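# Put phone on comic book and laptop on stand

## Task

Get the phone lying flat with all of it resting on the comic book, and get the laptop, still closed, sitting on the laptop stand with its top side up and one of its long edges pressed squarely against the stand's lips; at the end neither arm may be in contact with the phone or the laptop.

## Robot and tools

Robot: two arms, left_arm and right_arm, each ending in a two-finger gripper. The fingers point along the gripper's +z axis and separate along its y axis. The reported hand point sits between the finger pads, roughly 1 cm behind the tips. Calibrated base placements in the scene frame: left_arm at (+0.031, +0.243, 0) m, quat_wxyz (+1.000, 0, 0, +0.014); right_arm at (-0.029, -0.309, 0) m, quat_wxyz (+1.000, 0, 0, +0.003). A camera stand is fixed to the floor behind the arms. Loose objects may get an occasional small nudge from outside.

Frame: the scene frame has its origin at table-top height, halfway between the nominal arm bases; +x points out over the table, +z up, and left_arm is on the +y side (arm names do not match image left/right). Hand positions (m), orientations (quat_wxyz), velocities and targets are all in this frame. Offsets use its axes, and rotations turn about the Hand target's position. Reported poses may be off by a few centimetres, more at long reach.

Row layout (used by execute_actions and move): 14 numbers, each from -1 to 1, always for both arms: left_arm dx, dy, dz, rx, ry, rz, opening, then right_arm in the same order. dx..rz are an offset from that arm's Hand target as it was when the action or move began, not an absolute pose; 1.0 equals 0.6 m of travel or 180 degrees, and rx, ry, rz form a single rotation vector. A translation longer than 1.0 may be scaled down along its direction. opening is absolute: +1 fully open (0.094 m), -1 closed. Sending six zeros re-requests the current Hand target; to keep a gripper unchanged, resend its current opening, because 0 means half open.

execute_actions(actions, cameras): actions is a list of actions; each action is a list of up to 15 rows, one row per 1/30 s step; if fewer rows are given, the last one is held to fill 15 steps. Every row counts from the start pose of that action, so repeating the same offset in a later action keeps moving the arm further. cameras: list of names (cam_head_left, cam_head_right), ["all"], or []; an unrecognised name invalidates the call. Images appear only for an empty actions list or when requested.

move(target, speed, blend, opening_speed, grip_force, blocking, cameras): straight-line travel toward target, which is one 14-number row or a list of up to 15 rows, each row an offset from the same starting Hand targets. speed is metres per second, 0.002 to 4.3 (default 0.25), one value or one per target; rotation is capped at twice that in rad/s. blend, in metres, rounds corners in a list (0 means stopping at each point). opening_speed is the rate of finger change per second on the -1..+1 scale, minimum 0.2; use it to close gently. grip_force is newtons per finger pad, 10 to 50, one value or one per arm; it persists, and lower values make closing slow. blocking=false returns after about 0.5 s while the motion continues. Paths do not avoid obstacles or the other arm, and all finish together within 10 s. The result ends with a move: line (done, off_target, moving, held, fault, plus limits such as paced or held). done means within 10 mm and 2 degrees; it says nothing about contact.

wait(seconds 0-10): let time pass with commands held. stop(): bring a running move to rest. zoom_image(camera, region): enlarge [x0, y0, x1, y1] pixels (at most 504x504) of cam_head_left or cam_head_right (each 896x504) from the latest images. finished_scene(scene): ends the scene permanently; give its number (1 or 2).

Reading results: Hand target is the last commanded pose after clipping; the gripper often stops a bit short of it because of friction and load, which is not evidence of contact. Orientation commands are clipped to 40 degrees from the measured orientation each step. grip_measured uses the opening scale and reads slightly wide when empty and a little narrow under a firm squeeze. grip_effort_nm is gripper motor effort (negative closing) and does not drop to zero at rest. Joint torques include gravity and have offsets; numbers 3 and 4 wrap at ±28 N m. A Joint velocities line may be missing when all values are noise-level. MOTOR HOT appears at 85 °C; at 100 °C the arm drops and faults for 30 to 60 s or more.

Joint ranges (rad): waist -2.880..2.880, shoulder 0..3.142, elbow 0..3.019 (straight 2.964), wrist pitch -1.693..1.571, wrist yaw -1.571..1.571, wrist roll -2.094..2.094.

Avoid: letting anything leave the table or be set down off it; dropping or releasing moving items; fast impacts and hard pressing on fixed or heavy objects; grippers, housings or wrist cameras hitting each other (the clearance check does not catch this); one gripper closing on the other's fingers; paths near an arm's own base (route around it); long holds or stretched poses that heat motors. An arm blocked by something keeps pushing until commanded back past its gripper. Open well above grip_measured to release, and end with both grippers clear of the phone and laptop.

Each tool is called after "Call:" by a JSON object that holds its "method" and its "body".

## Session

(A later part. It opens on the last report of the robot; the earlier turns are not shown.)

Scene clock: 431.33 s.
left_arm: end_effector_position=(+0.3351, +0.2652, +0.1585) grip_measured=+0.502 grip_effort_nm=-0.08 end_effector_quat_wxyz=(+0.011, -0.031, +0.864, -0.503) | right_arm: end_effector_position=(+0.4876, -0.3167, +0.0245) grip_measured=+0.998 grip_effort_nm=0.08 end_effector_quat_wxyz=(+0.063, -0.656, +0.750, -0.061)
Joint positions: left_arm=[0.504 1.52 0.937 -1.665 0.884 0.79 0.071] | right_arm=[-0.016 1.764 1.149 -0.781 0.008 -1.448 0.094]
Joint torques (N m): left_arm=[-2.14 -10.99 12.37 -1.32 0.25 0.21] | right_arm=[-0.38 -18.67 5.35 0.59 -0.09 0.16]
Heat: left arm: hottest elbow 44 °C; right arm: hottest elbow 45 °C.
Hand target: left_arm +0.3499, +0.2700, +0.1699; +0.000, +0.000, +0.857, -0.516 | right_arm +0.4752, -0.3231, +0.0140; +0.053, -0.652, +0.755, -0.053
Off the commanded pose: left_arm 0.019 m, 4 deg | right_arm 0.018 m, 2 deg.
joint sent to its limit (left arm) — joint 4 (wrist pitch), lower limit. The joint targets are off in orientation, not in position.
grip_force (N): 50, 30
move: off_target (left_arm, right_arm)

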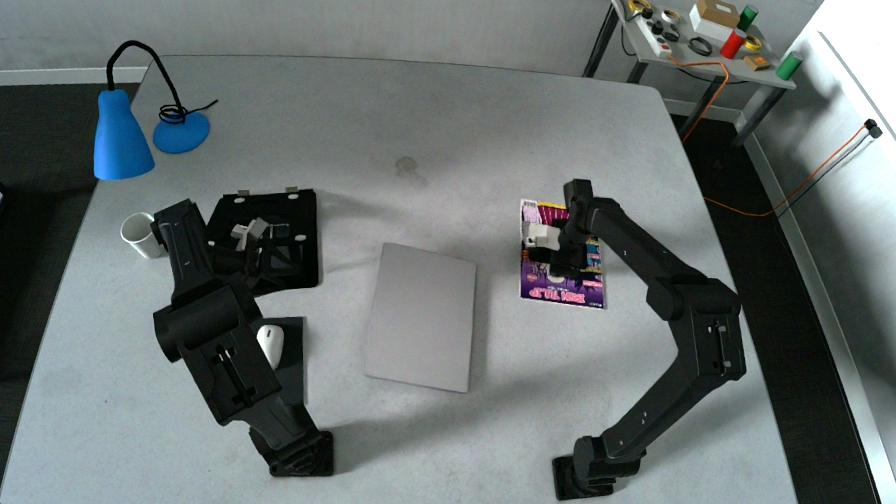

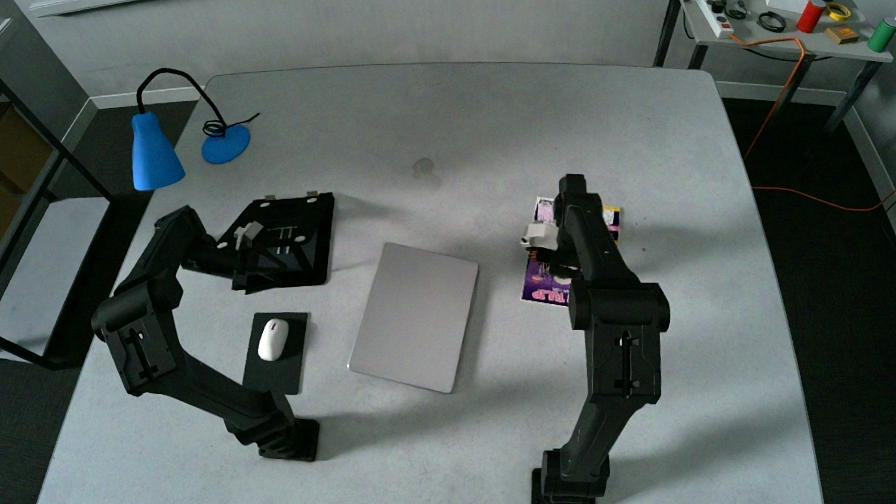

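Call:
{"method": "move", "body": {"target": [0,0,0,0,0,0,0.5, 0.015,0,0.1,0,0,0,1.0], "speed": 0.06, "cameras": ["all"]}}

Call:
{"method": "zoom_image", "body": {"camera": "cam_head_left", "region": [510, 185, 620, 315]}}

Call:
{"method": "zoom_image", "body": {"camera": "cam_head_right", "region": [510, 185, 620, 315]}}

Scene clock: 445.50 s.
left_arm: end_effector_position=(+0.3351, +0.2652, +0.1585) grip_measured=+0.502 grip_effort_nm=-0.08 end_effector_quat_wxyz=(+0.011, -0.031, +0.864, -0.503) | right_arm: end_effector_position=(+0.4623, -0.3164, +0.0496) grip_measured=+0.999 grip_effort_nm=0.07 end_effector_quat_wxyz=(+0.033, -0.657, +0.752, -0.035)
Joint positions: left_arm=[0.504 1.52 0.937 -1.665 0.884 0.79 0.071] | right_arm=[-0.016 1.71 1.16 -0.925 0.008 -1.448 0.094]
Joint torques (N m): left_arm=[-3.25 -11.11 12.34 -1.22 0.31 0.18] | right_arm=[-0.38 -19.14 11.32 -0.1 -0.07 0.15]
Heat: left arm: hottest elbow 44 °C; right arm: hottest elbow 44 °C.
Hand target: left_arm +0.3499, +0.2700, +0.1699; +0.000, +0.000, +0.857, -0.516 | right_arm +0.4841, -0.3230, +0.0740; +0.053, -0.652, +0.755, -0.053
Off the commanded pose: left_arm 0.019 m, 4 deg | right_arm 0.034 m, 3 deg.
joint sent to its limit (left arm) — joint 4 (wrist pitch), lower limit. The joint targets are off in orientation, not in position.
grip_force (N): 50, 30
move: off_target (left_arm, right_arm)

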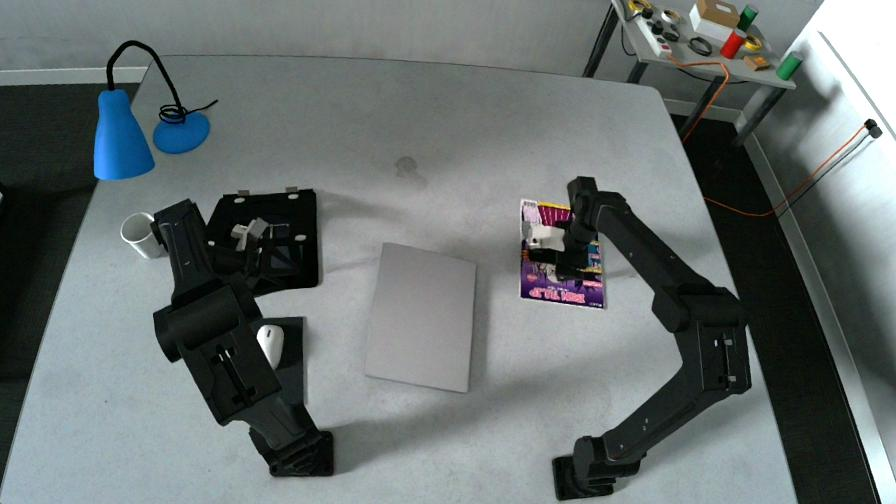

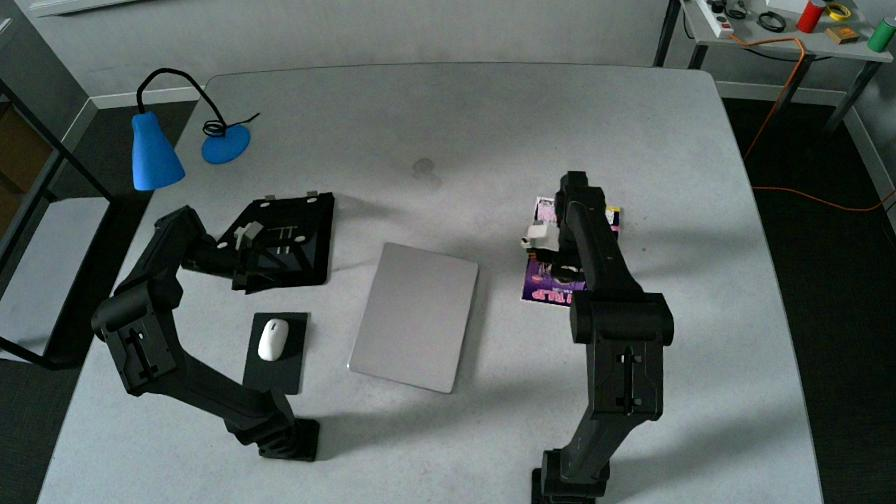

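Scaled by 3.877.

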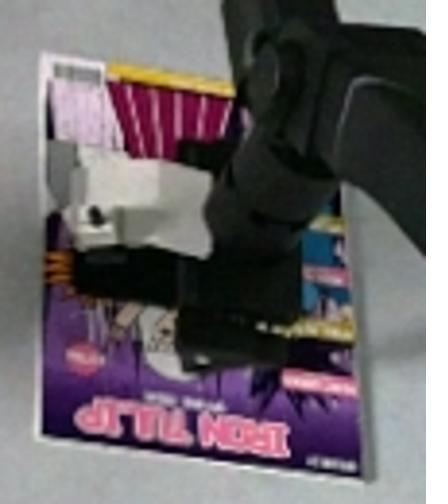

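Scaled by 3.877.

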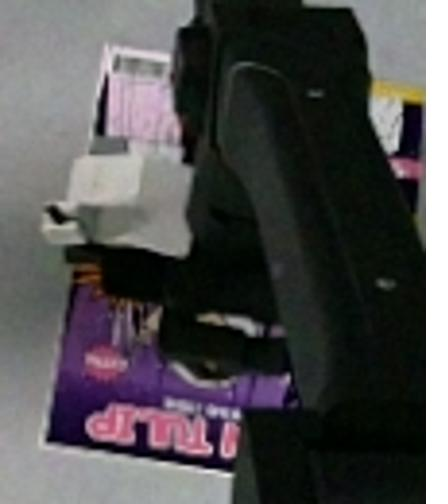

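Call:
{"method": "move", "body": {"target": [0,0,0,0,0,0,0.5, -0.05,0.05,0.2,0,0,0,1.0], "speed": 0.15, "cameras": ["all"]}}

Call:
{"method": "zoom_image", "body": {"camera": "cam_head_left", "region": [510, 185, 620, 315]}}

Call:
{"method": "zoom_image", "body": {"camera": "cam_head_right", "region": [510, 185, 620, 315]}}

Scene clock: 450.33 s.
left_arm: end_effector_position=(+0.3351, +0.2652, +0.1585) grip_measured=+0.502 grip_effort_nm=-0.08 end_effector_quat_wxyz=(+0.011, -0.031, +0.864, -0.503) | right_arm: end_effector_position=(+0.4375, -0.2988, +0.1699) grip_measured=+0.999 grip_effort_nm=0.07 end_effector_quat_wxyz=(+0.034, -0.651, +0.757, -0.037)
Joint positions: left_arm=[0.504 1.52 0.937 -1.665 0.884 0.79 0.071] | right_arm=[0.023 1.524 1.271 -1.219 0.014 -1.393 0.094]
Joint torques (N m): left_arm=[-2.49 -10.05 12.48 -1.47 0.26 0.16] | right_arm=[1.38 -16.79 12.81 0.01 0.05 0.21]
Heat: left arm: hottest elbow 44 °C; right arm: hottest elbow 45 °C.
Hand target: left_arm +0.3499, +0.2700, +0.1699; +0.000, +0.000, +0.857, -0.516 | right_arm +0.4542, -0.2932, +0.1940; +0.053, -0.652, +0.755, -0.053
Off the commanded pose: left_arm 0.019 m, 4 deg | right_arm 0.030 m, 3 deg.
joint sent to its limit (left arm) — joint 4 (wrist pitch), lower limit. The joint targets are off in orientation, not in position.
grip_force (N): 50, 30
move: off_target (left_arm, right_arm)

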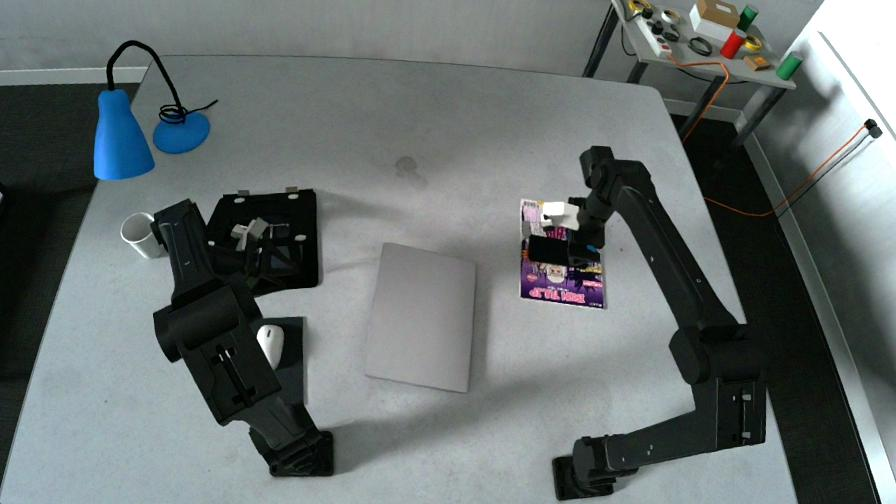

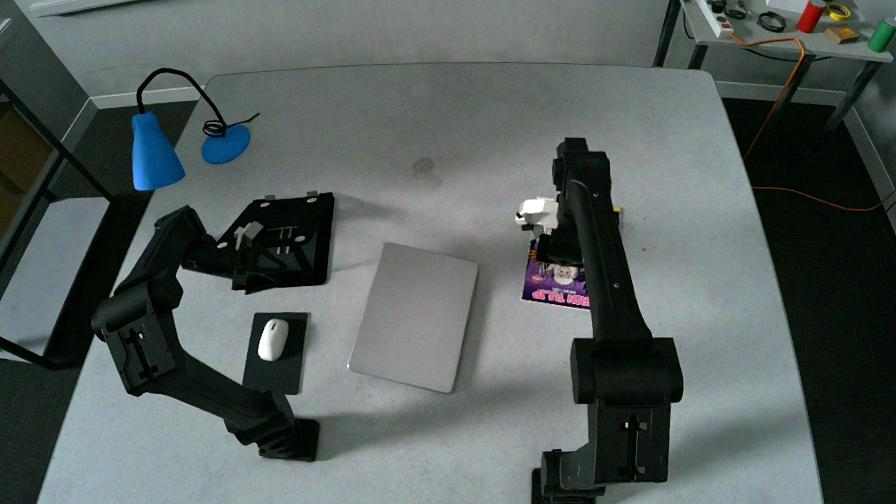

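Scaled by 3.877.

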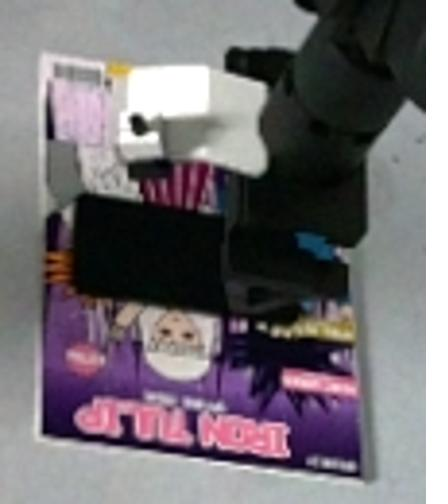

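Scaled by 3.877.

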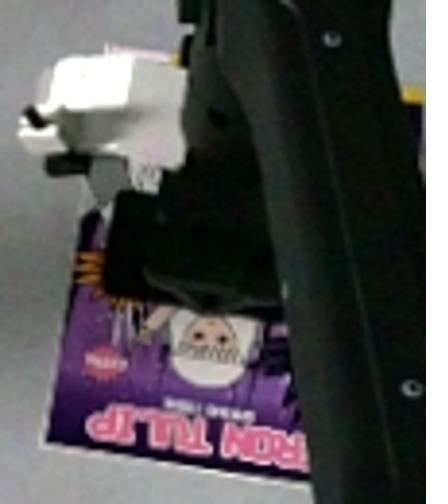

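Call:
{"method": "move", "body": {"target": [0.0,-0.0917,-0.1415,0,0,0,0.5, -0.39,-0.012,0.177,0,0,0,1.0], "speed": 0.2, "cameras": ["all"]}}

Call:
{"method": "zoom_image", "body": {"camera": "cam_head_left", "region": [180, 170, 480, 400]}}

Call:
{"method": "zoom_image", "body": {"camera": "cam_head_left", "region": [510, 185, 620, 315]}}

Scene clock: 465.90 s.
left_arm: end_effector_position=(+0.3635, +0.2443, +0.1241) grip_measured=+0.502 grip_effort_nm=-0.08 end_effector_quat_wxyz=(+0.065, +0.009, +0.870, -0.489) | right_arm: end_effector_position=(+0.2251, -0.3032, +0.3073) grip_measured=+0.999 grip_effort_nm=0.07 end_effector_quat_wxyz=(+0.064, -0.649, +0.756, -0.061)
Joint positions: left_arm=[0.417 1.546 0.892 -1.408 0.95 0.722 0.071] | right_arm=[0.031 0.895 1.114 -1.614 0.015 -1.384 0.094]
Joint torques (N m): left_arm=[-5.71 -4.54 2.88 -0.09 0.56 -0.11] | right_arm=[1.44 -4.84 7.98 0.12 0.04 0.25]
Heat: left arm: hottest elbow 44 °C; right arm: hottest elbow 49 °C.
Hand target: left_arm +0.3500, +0.2151, +0.0851; +0.000, +0.000, +0.857, -0.515 | right_arm +0.2201, -0.3004, +0.3002; +0.053, -0.652, +0.755, -0.053
Off the commanded pose: left_arm 0.051 m, 8 deg | right_arm 0.009 m, 2 deg.
grip_force (N): 50, 30
move: off_target (left_arm)

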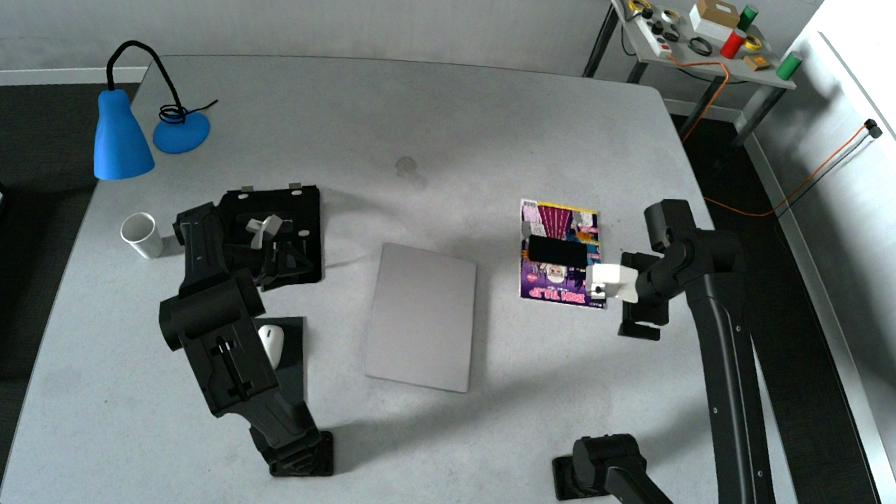

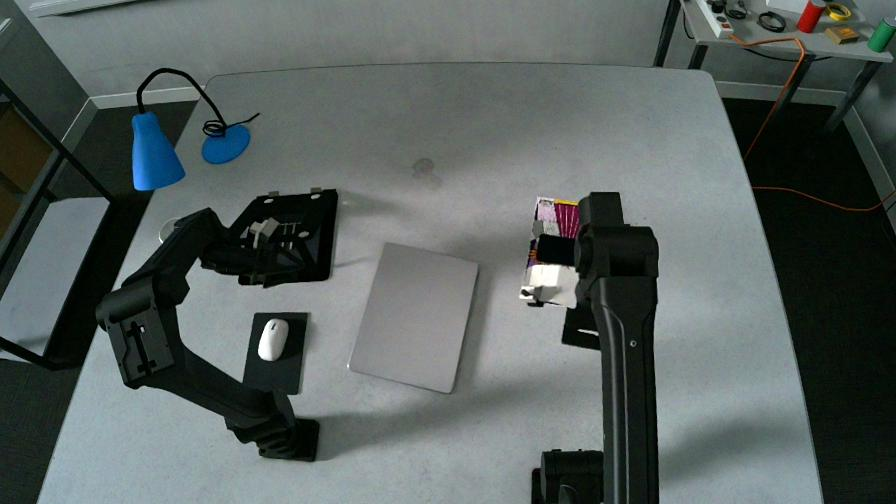

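Scaled by 1.680.

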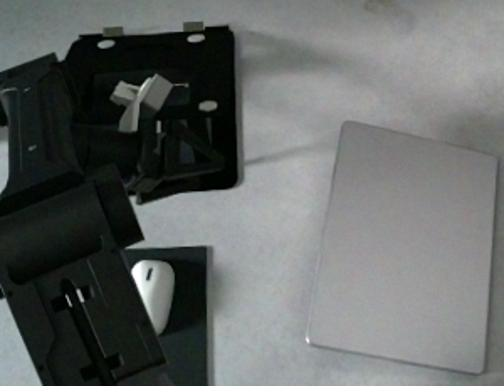

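Scaled by 3.877.

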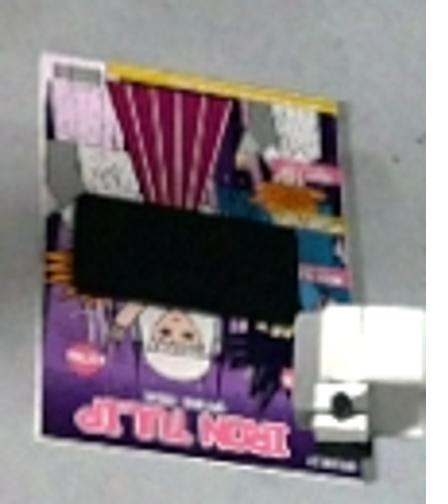

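Call:
{"method": "move", "body": {"target": [-0.025,0.07,0.15,0,0,0,0.5, 0,0,0,0,0,0,1.0], "speed": 0.1, "cameras": ["all"]}}

Call:
{"method": "zoom_image", "body": {"camera": "cam_head_left", "region": [100, 170, 350, 300]}}

Call:
{"method": "zoom_image", "body": {"camera": "cam_head_right", "region": [100, 170, 370, 310]}}

Scene clock: 472.67 s.
left_arm: end_effector_position=(+0.3207, +0.2438, +0.1584) grip_measured=+0.502 grip_effort_nm=-0.08 end_effector_quat_wxyz=(-0.001, -0.014, +0.861, -0.508) | right_arm: end_effector_position=(+0.2251, -0.3032, +0.3073) grip_measured=+0.999 grip_effort_nm=0.07 end_effector_quat_wxyz=(+0.064, -0.649, +0.756, -0.061)
Joint positions: left_arm=[0.462 1.484 0.889 -1.667 0.891 0.799 0.071] | right_arm=[0.031 0.895 1.114 -1.614 0.015 -1.384 0.094]
Joint torques (N m): left_arm=[-0.44 -11.4 12.36 -1.26 0.26 -0.07] | right_arm=[1.44 -4.78 7.73 0.05 0.04 0.23]
Heat: left arm: hottest elbow 43 °C; right arm: hottest elbow 48 °C.
Hand target: left_arm +0.3350, +0.2571, +0.1750; +0.000, +0.000, +0.857, -0.515 | right_arm +0.2201, -0.3004, +0.3002; +0.053, -0.652, +0.755, -0.053
Off the commanded pose: left_arm 0.026 m, 2 deg | right_arm 0.009 m, 2 deg.
joint sent to its limit (left arm) — joint 4 (wrist pitch), lower limit. The joint targets are off in orientation, not in position.
grip_force (N): 50, 30
move: off_target (left_arm)

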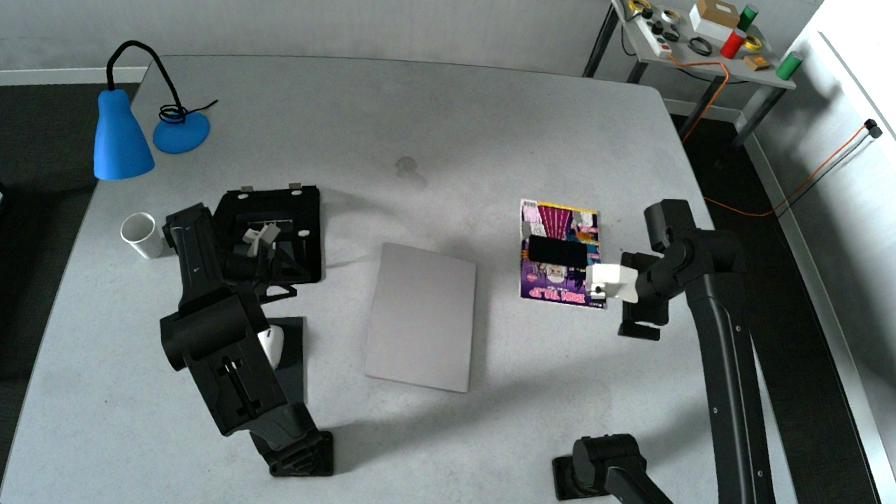

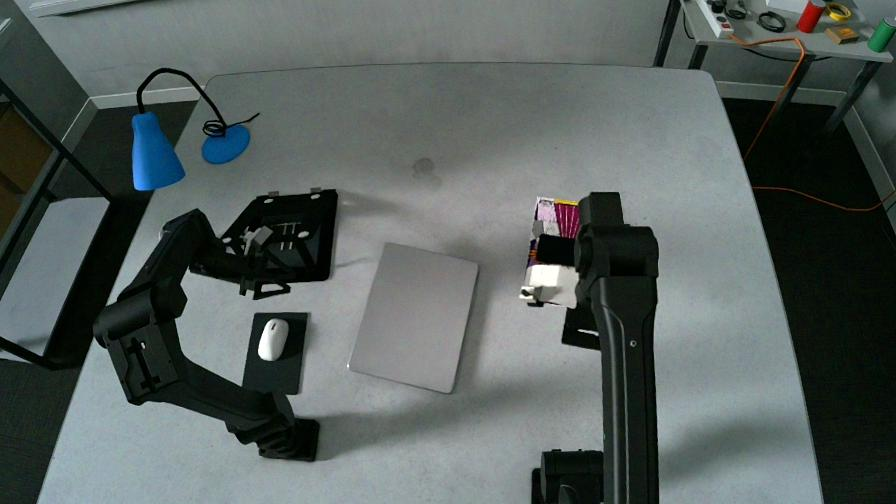

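Scaled by 2.016.

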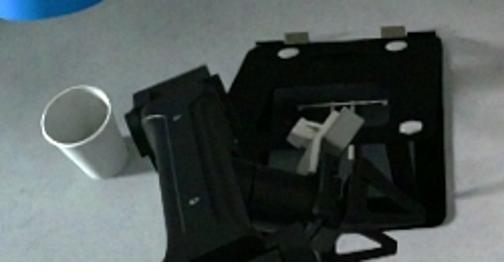

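Scaled by 1.867.

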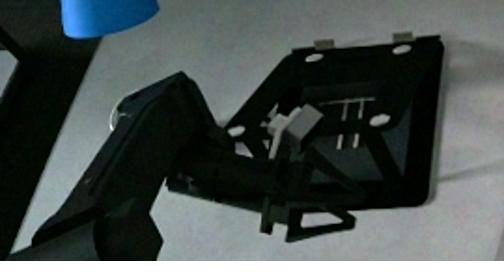

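Call:
{"method": "move", "body": {"target": [[-0.09,-0.015,0.0,0,0,0,0.5, 0,0,0,0,0,0,1.0],[-0.09,-0.12,-0.115,0,0,0,0.5, 0,0,0,0,0,0,1.0]], "speed": 0.12, "blend": [0.02,0], "cameras": ["all"]}}

Call:
{"method": "zoom_image", "body": {"camera": "cam_head_left", "region": [180, 200, 480, 400]}}

Call:
{"method": "zoom_image", "body": {"camera": "cam_head_right", "region": [160, 170, 480, 400]}}

Scene clock: 512.27 s.
left_arm: end_effector_position=(+0.2837, +0.1900, +0.1098) grip_measured=+0.502 grip_effort_nm=-0.08 end_effector_quat_wxyz=(+0.009, +0.001, +0.858, -0.513) | right_arm: end_effector_position=(+0.2251, -0.3032, +0.3073) grip_measured=+0.999 grip_effort_nm=0.07 end_effector_quat_wxyz=(+0.064, -0.649, +0.756, -0.061)
Joint positions: left_arm=[0.355 1.421 0.667 -1.405 0.965 0.699 0.071] | right_arm=[0.031 0.895 1.114 -1.614 0.015 -1.384 0.094]
Joint torques (N m): left_arm=[-2.32 -8.23 5.52 -0.14 0.55 -0.02] | right_arm=[1.44 -4.78 7.73 0.05 0.04 0.23]
Heat: left arm: hottest elbow 41 °C; right arm: hottest elbow 46 °C.
Hand target: left_arm +0.2810, +0.1850, +0.1061; +0.000, +0.000, +0.857, -0.515 | right_arm +0.2201, -0.3004, +0.3002; +0.053, -0.652, +0.755, -0.053
Off the commanded pose: left_arm 0.007 m, 1 deg | right_arm 0.009 m, 2 deg.
grip_force (N): 50, 30
move: done

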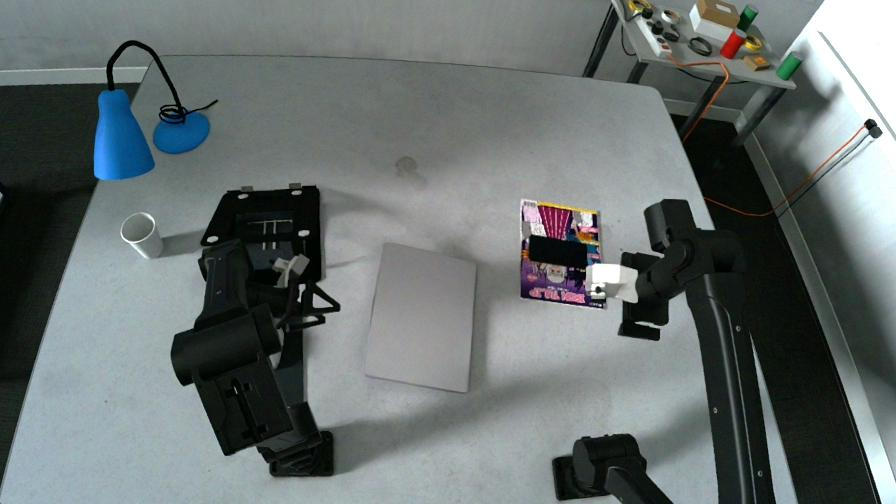

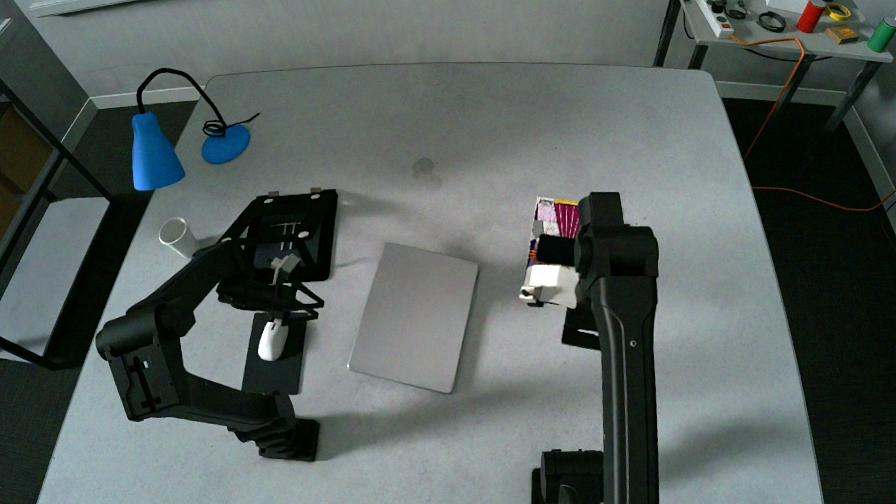

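Scaled by 1.680.

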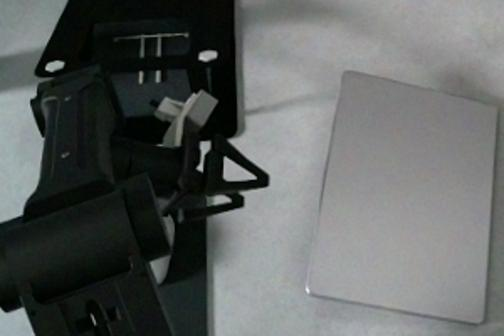

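Scaled by 1.575.

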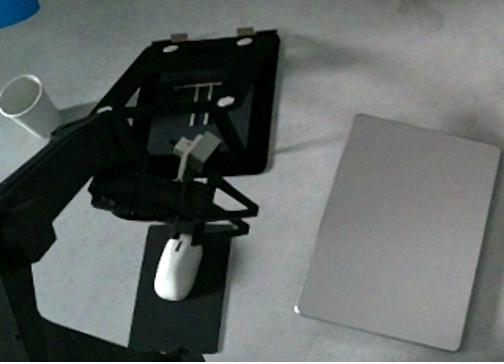

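Call:
{"method": "move", "body": {"target": [[0.007,-0.085,-0.045,0,0,0,0.5, 0,0,0,0,0,0,1.0],[0.03,-0.092,-0.1,0,0,0,0.5, 0,0,0,0,0,0,1.0]], "speed": 0.1, "blend": [0.015,0], "cameras": ["all"]}}

Call:
{"method": "zoom_image", "body": {"camera": "cam_head_left", "region": [200, 210, 480, 400]}}

Call:
{"method": "zoom_image", "body": {"camera": "cam_head_right", "region": [200, 210, 480, 400]}}

Scene clock: 527.87 s.
left_arm: end_effector_position=(+0.3037, +0.1348, +0.0491) grip_measured=+0.502 grip_effort_nm=-0.08 end_effector_quat_wxyz=(+0.009, +0.000, +0.858, -0.514) | right_arm: end_effector_position=(+0.2251, -0.3032, +0.3073) grip_measured=+0.999 grip_effort_nm=0.07 end_effector_quat_wxyz=(+0.064, -0.649, +0.756, -0.061)
Joint positions: left_arm=[0.139 1.52 0.575 -0.899 1.058 0.328 0.071] | right_arm=[0.031 0.895 1.114 -1.614 0.015 -1.384 0.094]
Joint torques (N m): left_arm=[-3.19 -9.58 4.71 0.29 0.65 -0.06] | right_arm=[1.49 -4.78 7.72 0.05 0.04 0.24]
Heat: left arm: hottest elbow 40 °C; right arm: hottest elbow 46 °C.
Hand target: left_arm +0.2990, +0.1298, +0.0461; +0.000, +0.000, +0.857, -0.515 | right_arm +0.2201, -0.3004, +0.3002; +0.053, -0.652, +0.755, -0.053
Off the commanded pose: left_arm 0.007 m, 1 deg | right_arm 0.009 m, 2 deg.
grip_force (N): 50, 30
move: done

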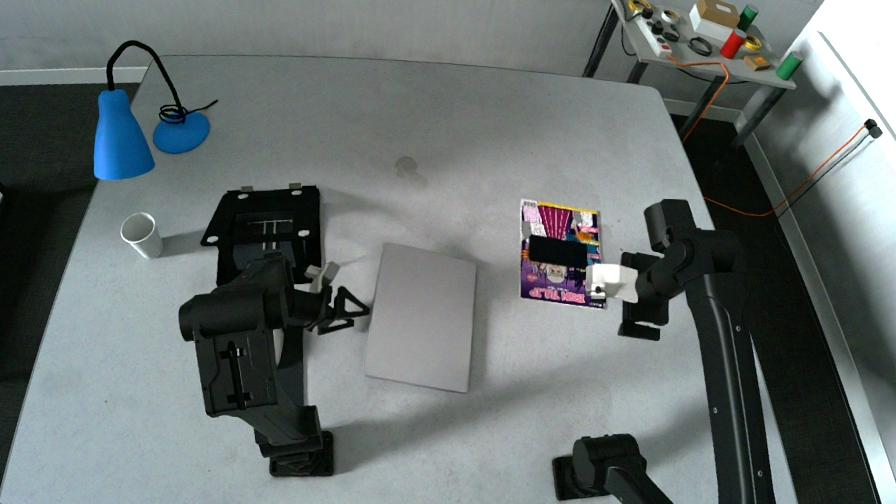

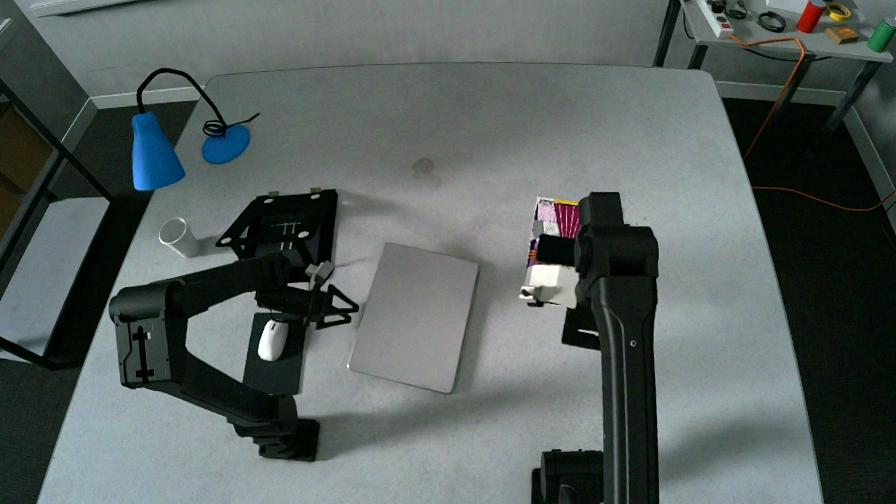

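Scaled by 1.800.

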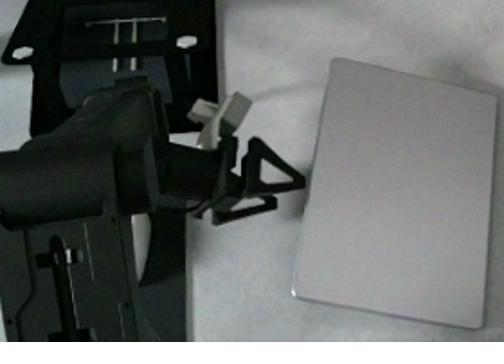

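Scaled by 1.800.

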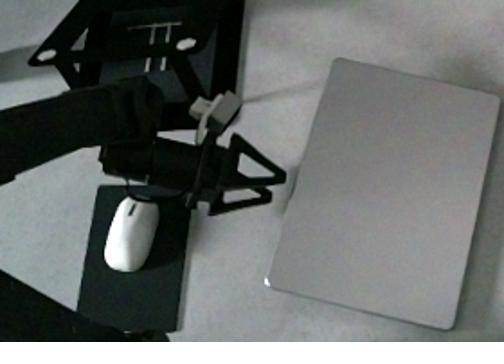

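Call:
{"method": "move", "body": {"target": [0.05,-0.025,-0.008,0,0,0,0.5, 0,0,0,0,0,0,1.0], "speed": 0.08, "cameras": ["all"]}}

Call:
{"method": "zoom_image", "body": {"camera": "cam_head_left", "region": [270, 230, 410, 350]}}

Call:
{"method": "zoom_image", "body": {"camera": "cam_head_right", "region": [270, 230, 410, 350]}}

Scene clock: 541.20 s.
left_arm: end_effector_position=(+0.3097, +0.1174, +0.0368) grip_measured=+0.502 grip_effort_nm=-0.07 end_effector_quat_wxyz=(-0.013, -0.014, +0.856, -0.517) | right_arm: end_effector_position=(+0.2251, -0.3032, +0.3073) grip_measured=+0.999 grip_effort_nm=0.07 end_effector_quat_wxyz=(+0.064, -0.649, +0.756, -0.061)
Joint positions: left_arm=[0.075 1.566 0.575 -0.79 1.076 0.197 0.071] | right_arm=[0.031 0.895 1.114 -1.614 0.015 -1.384 0.094]
Joint torques (N m): left_arm=[-2.55 -10.05 9.09 0.42 0.53 -0.02] | right_arm=[1.26 -4.78 7.73 0.06 0.04 0.23]
Motor temperatures (°C): left_arm=[22 27 39 24 27 23 26] | right_arm=[26 34 45 25 24 23 25]
Heat: left arm: hottest elbow 39 °C; right arm: hottest elbow 45 °C.
Hand target: left_arm +0.3290, +0.1148, +0.0413; +0.000, +0.000, +0.857, -0.515 | right_arm +0.2201, -0.3004, +0.3002; +0.053, -0.652, +0.755, -0.053
Off the commanded pose: left_arm 0.020 m, 2 deg | right_arm 0.009 m, 2 deg.
grip_force (N): 50, 30
move: off_target (left_arm)

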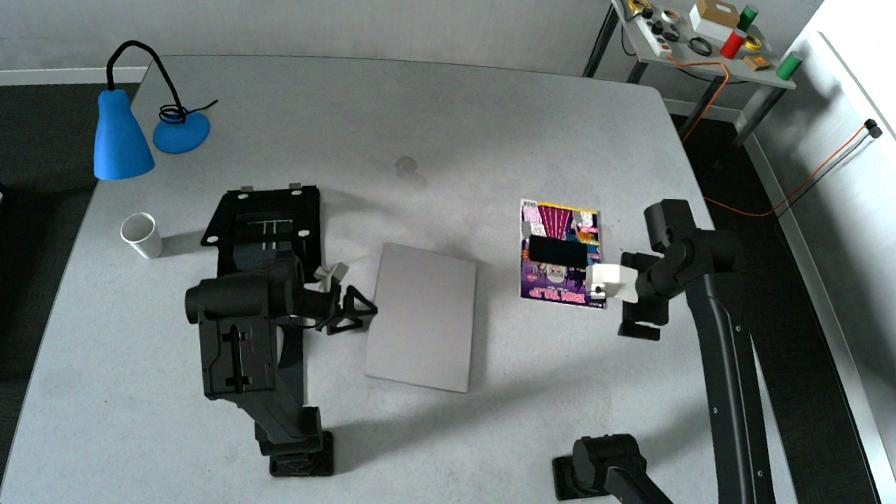

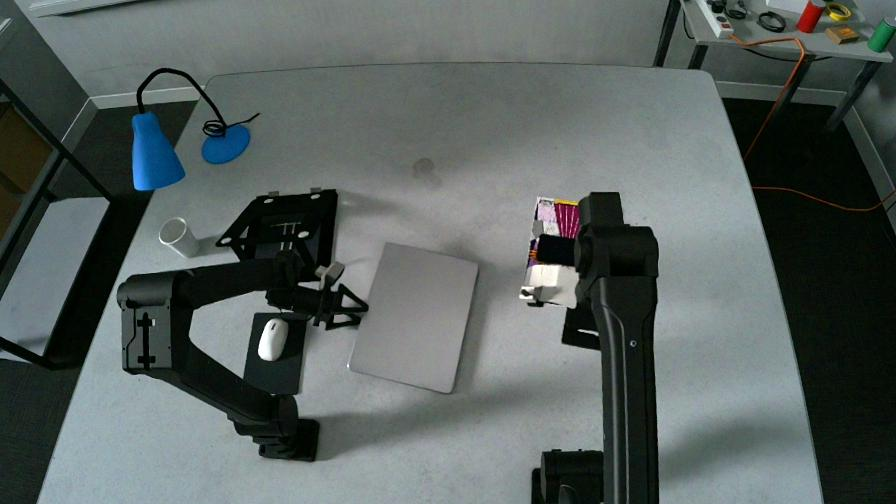

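Scaled by 3.600.

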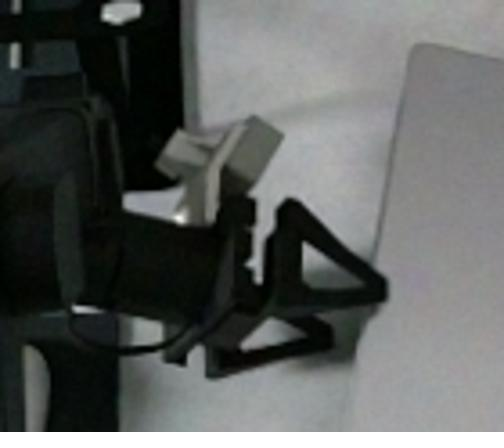

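Scaled by 3.600.

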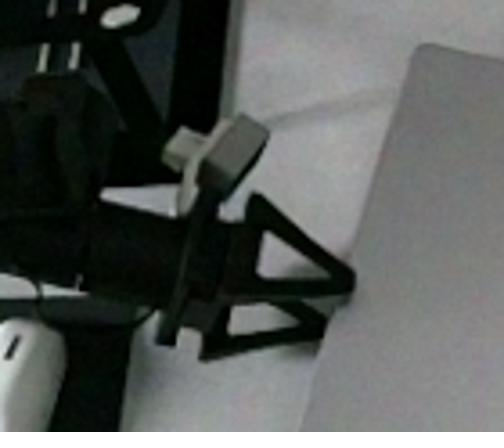

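Call:
{"method": "move", "body": {"target": [0.03,0.0,0.02,0,0,0,0.5, 0,0,0,0,0,0,1.0], "speed": 0.06, "cameras": []}}

Scene clock: 546.70 s.
left_arm: end_effector_position=(+0.3268, +0.1179, +0.0457) grip_measured=+0.502 grip_effort_nm=-0.07 end_effector_quat_wxyz=(-0.007, -0.011, +0.856, -0.516) | right_arm: end_effector_position=(+0.2251, -0.3032, +0.3073) grip_measured=+0.999 grip_effort_nm=0.07 end_effector_quat_wxyz=(+0.064, -0.649, +0.756, -0.061)
Joint positions: left_arm=[0.071 1.567 0.62 -0.812 1.076 0.185 0.071] | right_arm=[0.031 0.895 1.114 -1.614 0.015 -1.384 0.094]
Joint torques (N m): left_arm=[-2.67 -9.76 10.52 -0.36 0.62 -0.03] | right_arm=[1.44 -4.72 7.75 0.05 0.04 0.23]
Heat: left arm: hottest elbow 39 °C; right arm: hottest elbow 45 °C.
Hand target: left_arm +0.3470, +0.1148, +0.0533; +0.000, +0.000, +0.857, -0.516 | right_arm +0.2201, -0.3004, +0.3002; +0.053, -0.652, +0.755, -0.053
Off the commanded pose: left_arm 0.022 m, 2 deg | right_arm 0.009 m, 2 deg.
grip_force (N): 50, 30
move: off_target (left_arm)
No camera images: "cameras" was empty.

Call:
{"method": "move", "body": {"target": [0.008,-0.055,0.0,0,0,0,0.5, 0,0,0,0,0,0,1.0], "speed": 0.05, "cameras": ["all"]}}

Call:
{"method": "zoom_image", "body": {"camera": "cam_head_left", "region": [300, 250, 420, 350]}}

Call:
{"method": "zoom_image", "body": {"camera": "cam_head_right", "region": [300, 250, 420, 350]}}

Scene clock: 551.33 s.
left_arm: end_effector_position=(+0.3388, +0.0867, +0.0443) grip_measured=+0.502 grip_effort_nm=-0.07 end_effector_quat_wxyz=(-0.017, -0.016, +0.856, -0.516) | right_arm: end_effector_position=(+0.2251, -0.3032, +0.3073) grip_measured=+0.999 grip_effort_nm=0.07 end_effector_quat_wxyz=(+0.064, -0.649, +0.756, -0.061)
Joint positions: left_arm=[-0.034 1.567 0.62 -0.64 1.084 -0.034 0.071] | right_arm=[0.031 0.895 1.114 -1.614 0.015 -1.384 0.094]
Joint torques (N m): left_arm=[-2.96 -11.52 8.14 0.92 0.5 0.01] | right_arm=[1.55 -4.84 7.76 0.05 0.04 0.24]
Heat: left arm: hottest elbow 39 °C; right arm: hottest elbow 45 °C.
Hand target: left_arm +0.3519, +0.0818, +0.0533; +0.000, +0.000, +0.857, -0.516 | right_arm +0.2201, -0.3004, +0.3002; +0.053, -0.652, +0.755, -0.053
Off the commanded pose: left_arm 0.017 m, 3 deg | right_arm 0.009 m, 2 deg.
grip_force (N): 50, 30
move: off_target (left_arm)

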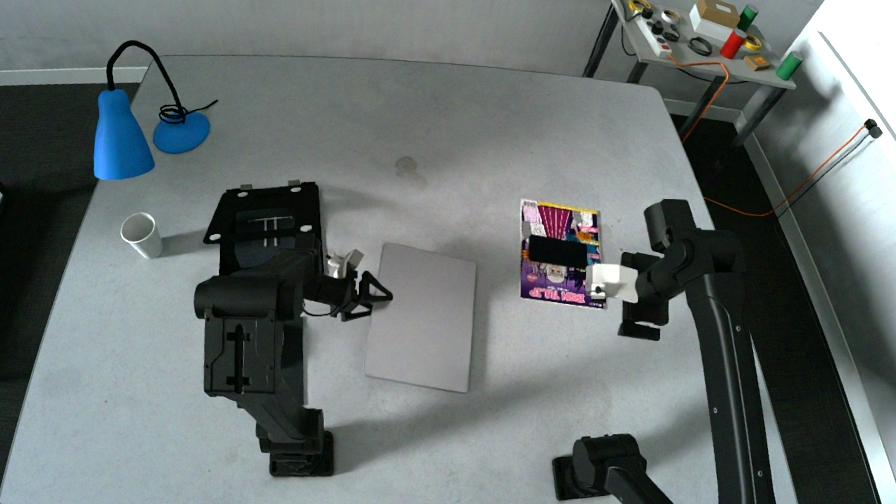

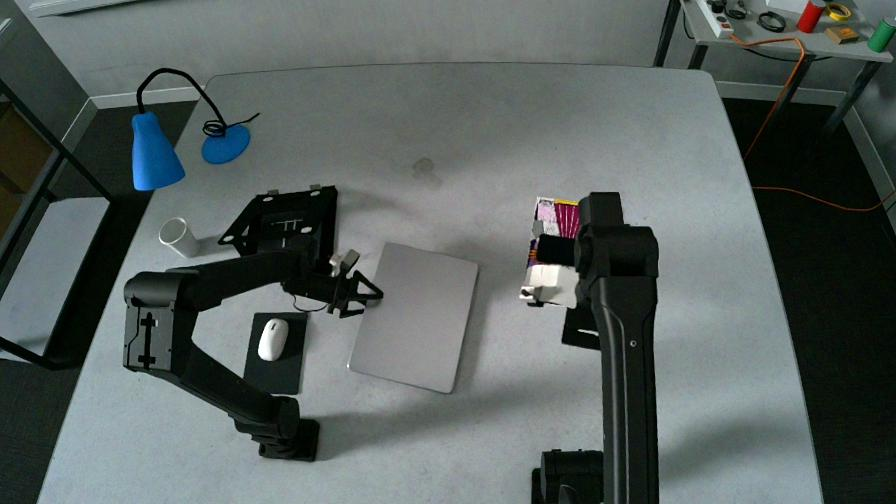

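Scaled by 4.200.

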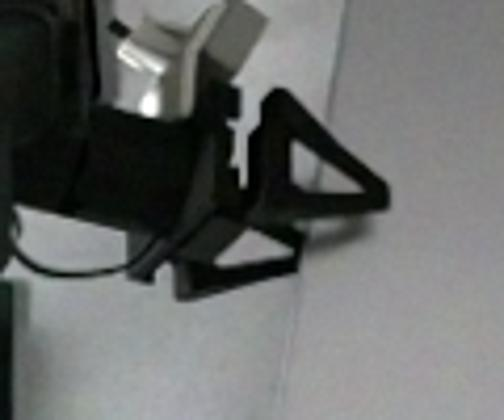

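Scaled by 4.200.

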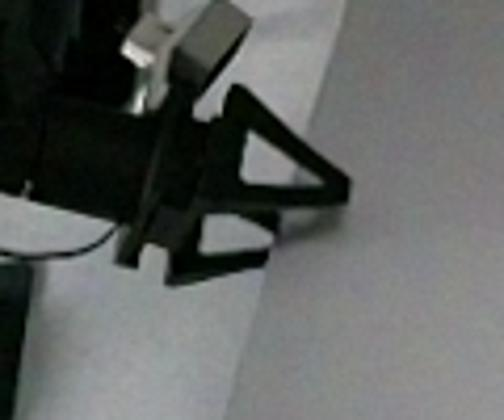

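Call:
{"method": "zoom_image", "body": {"camera": "cam_head_left", "region": [190, 170, 370, 320]}}

Call:
{"method": "zoom_image", "body": {"camera": "cam_head_right", "region": [200, 170, 380, 320]}}

Scaled by 2.800.

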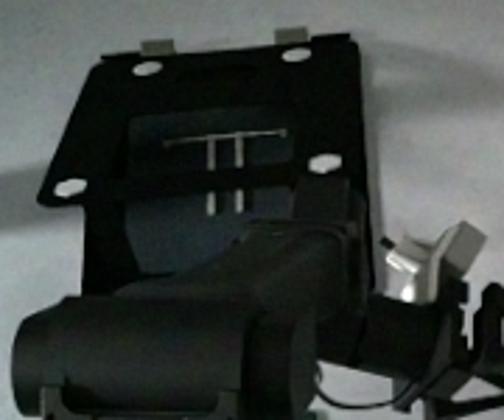

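Scaled by 2.800.

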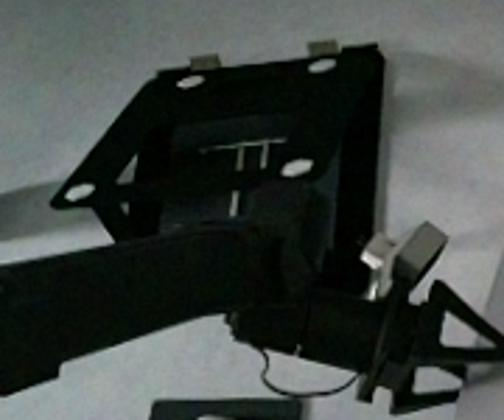

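Call:
{"method": "move", "body": {"target": [-0.025,-0.0125,0.0,0,0,0,0.5, 0,0,0,0,0,0,1.0], "speed": 0.05, "cameras": ["all"]}}

Call:
{"method": "zoom_image", "body": {"camera": "cam_head_left", "region": [190, 170, 420, 350]}}

Call:
{"method": "zoom_image", "body": {"camera": "cam_head_right", "region": [300, 250, 420, 350]}}

Scene clock: 571.20 s.
left_arm: end_effector_position=(+0.3396, +0.0785, +0.0497) grip_measured=+0.502 grip_effort_nm=-0.07 end_effector_quat_wxyz=(-0.004, -0.008, +0.856, -0.516) | right_arm: end_effector_position=(+0.2251, -0.3032, +0.3073) grip_measured=+0.999 grip_effort_nm=0.07 end_effector_quat_wxyz=(+0.064, -0.649, +0.756, -0.061)
Joint positions: left_arm=[-0.061 1.536 0.604 -0.576 1.084 -0.088 0.071] | right_arm=[0.031 0.895 1.114 -1.614 0.015 -1.384 0.094]
Joint torques (N m): left_arm=[-2.55 -12.4 5.59 0.87 0.47 -0.03] | right_arm=[1.49 -4.72 7.75 0.03 0.04 0.23]
Heat: left arm: hottest elbow 39 °C; right arm: hottest elbow 45 °C.
Hand target: left_arm +0.3368, +0.0743, +0.0532; +0.000, +0.000, +0.857, -0.515 | right_arm +0.2201, -0.3004, +0.3002; +0.053, -0.652, +0.755, -0.053
Off the commanded pose: left_arm 0.006 m, 1 deg | right_arm 0.009 m, 2 deg.
grip_force (N): 50, 30
move: done

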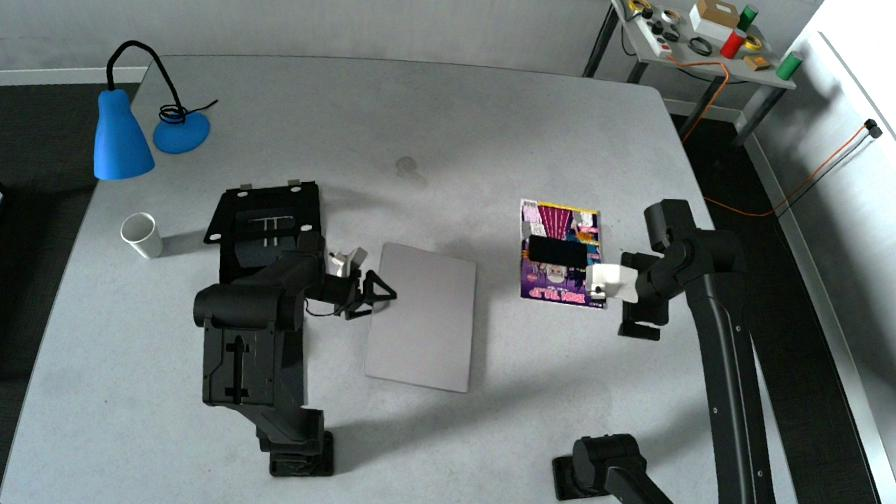

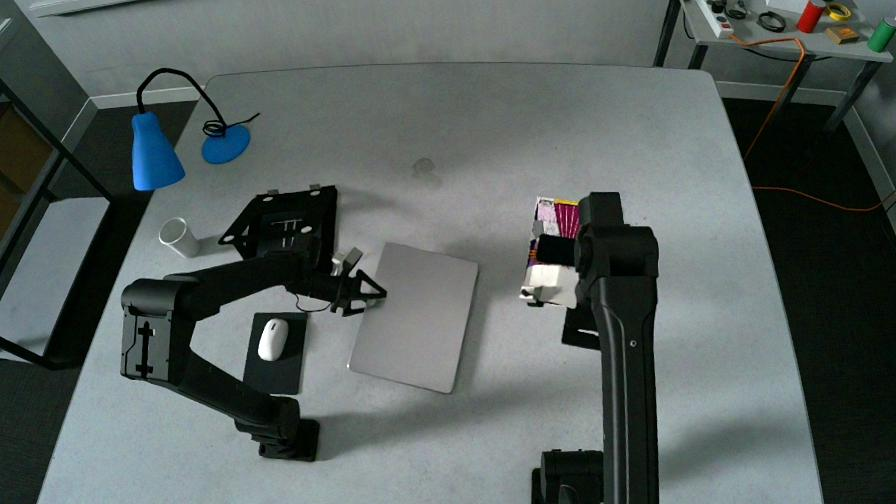

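Scaled by 2.191.

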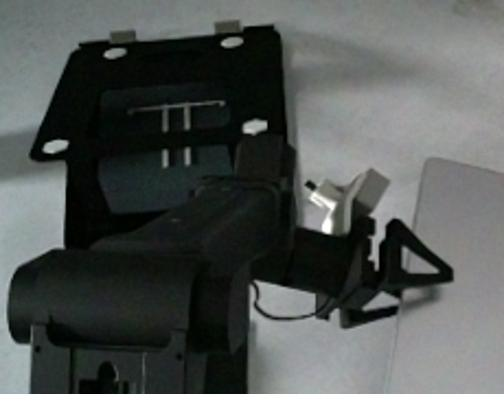

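Scaled by 4.200.

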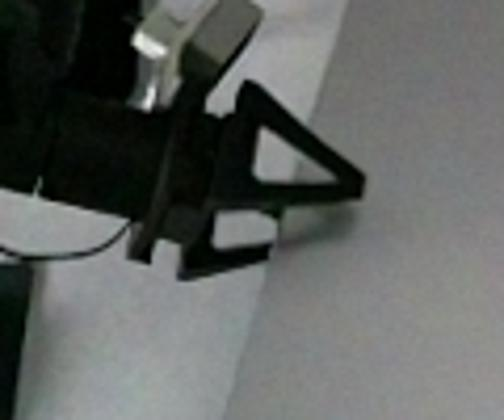

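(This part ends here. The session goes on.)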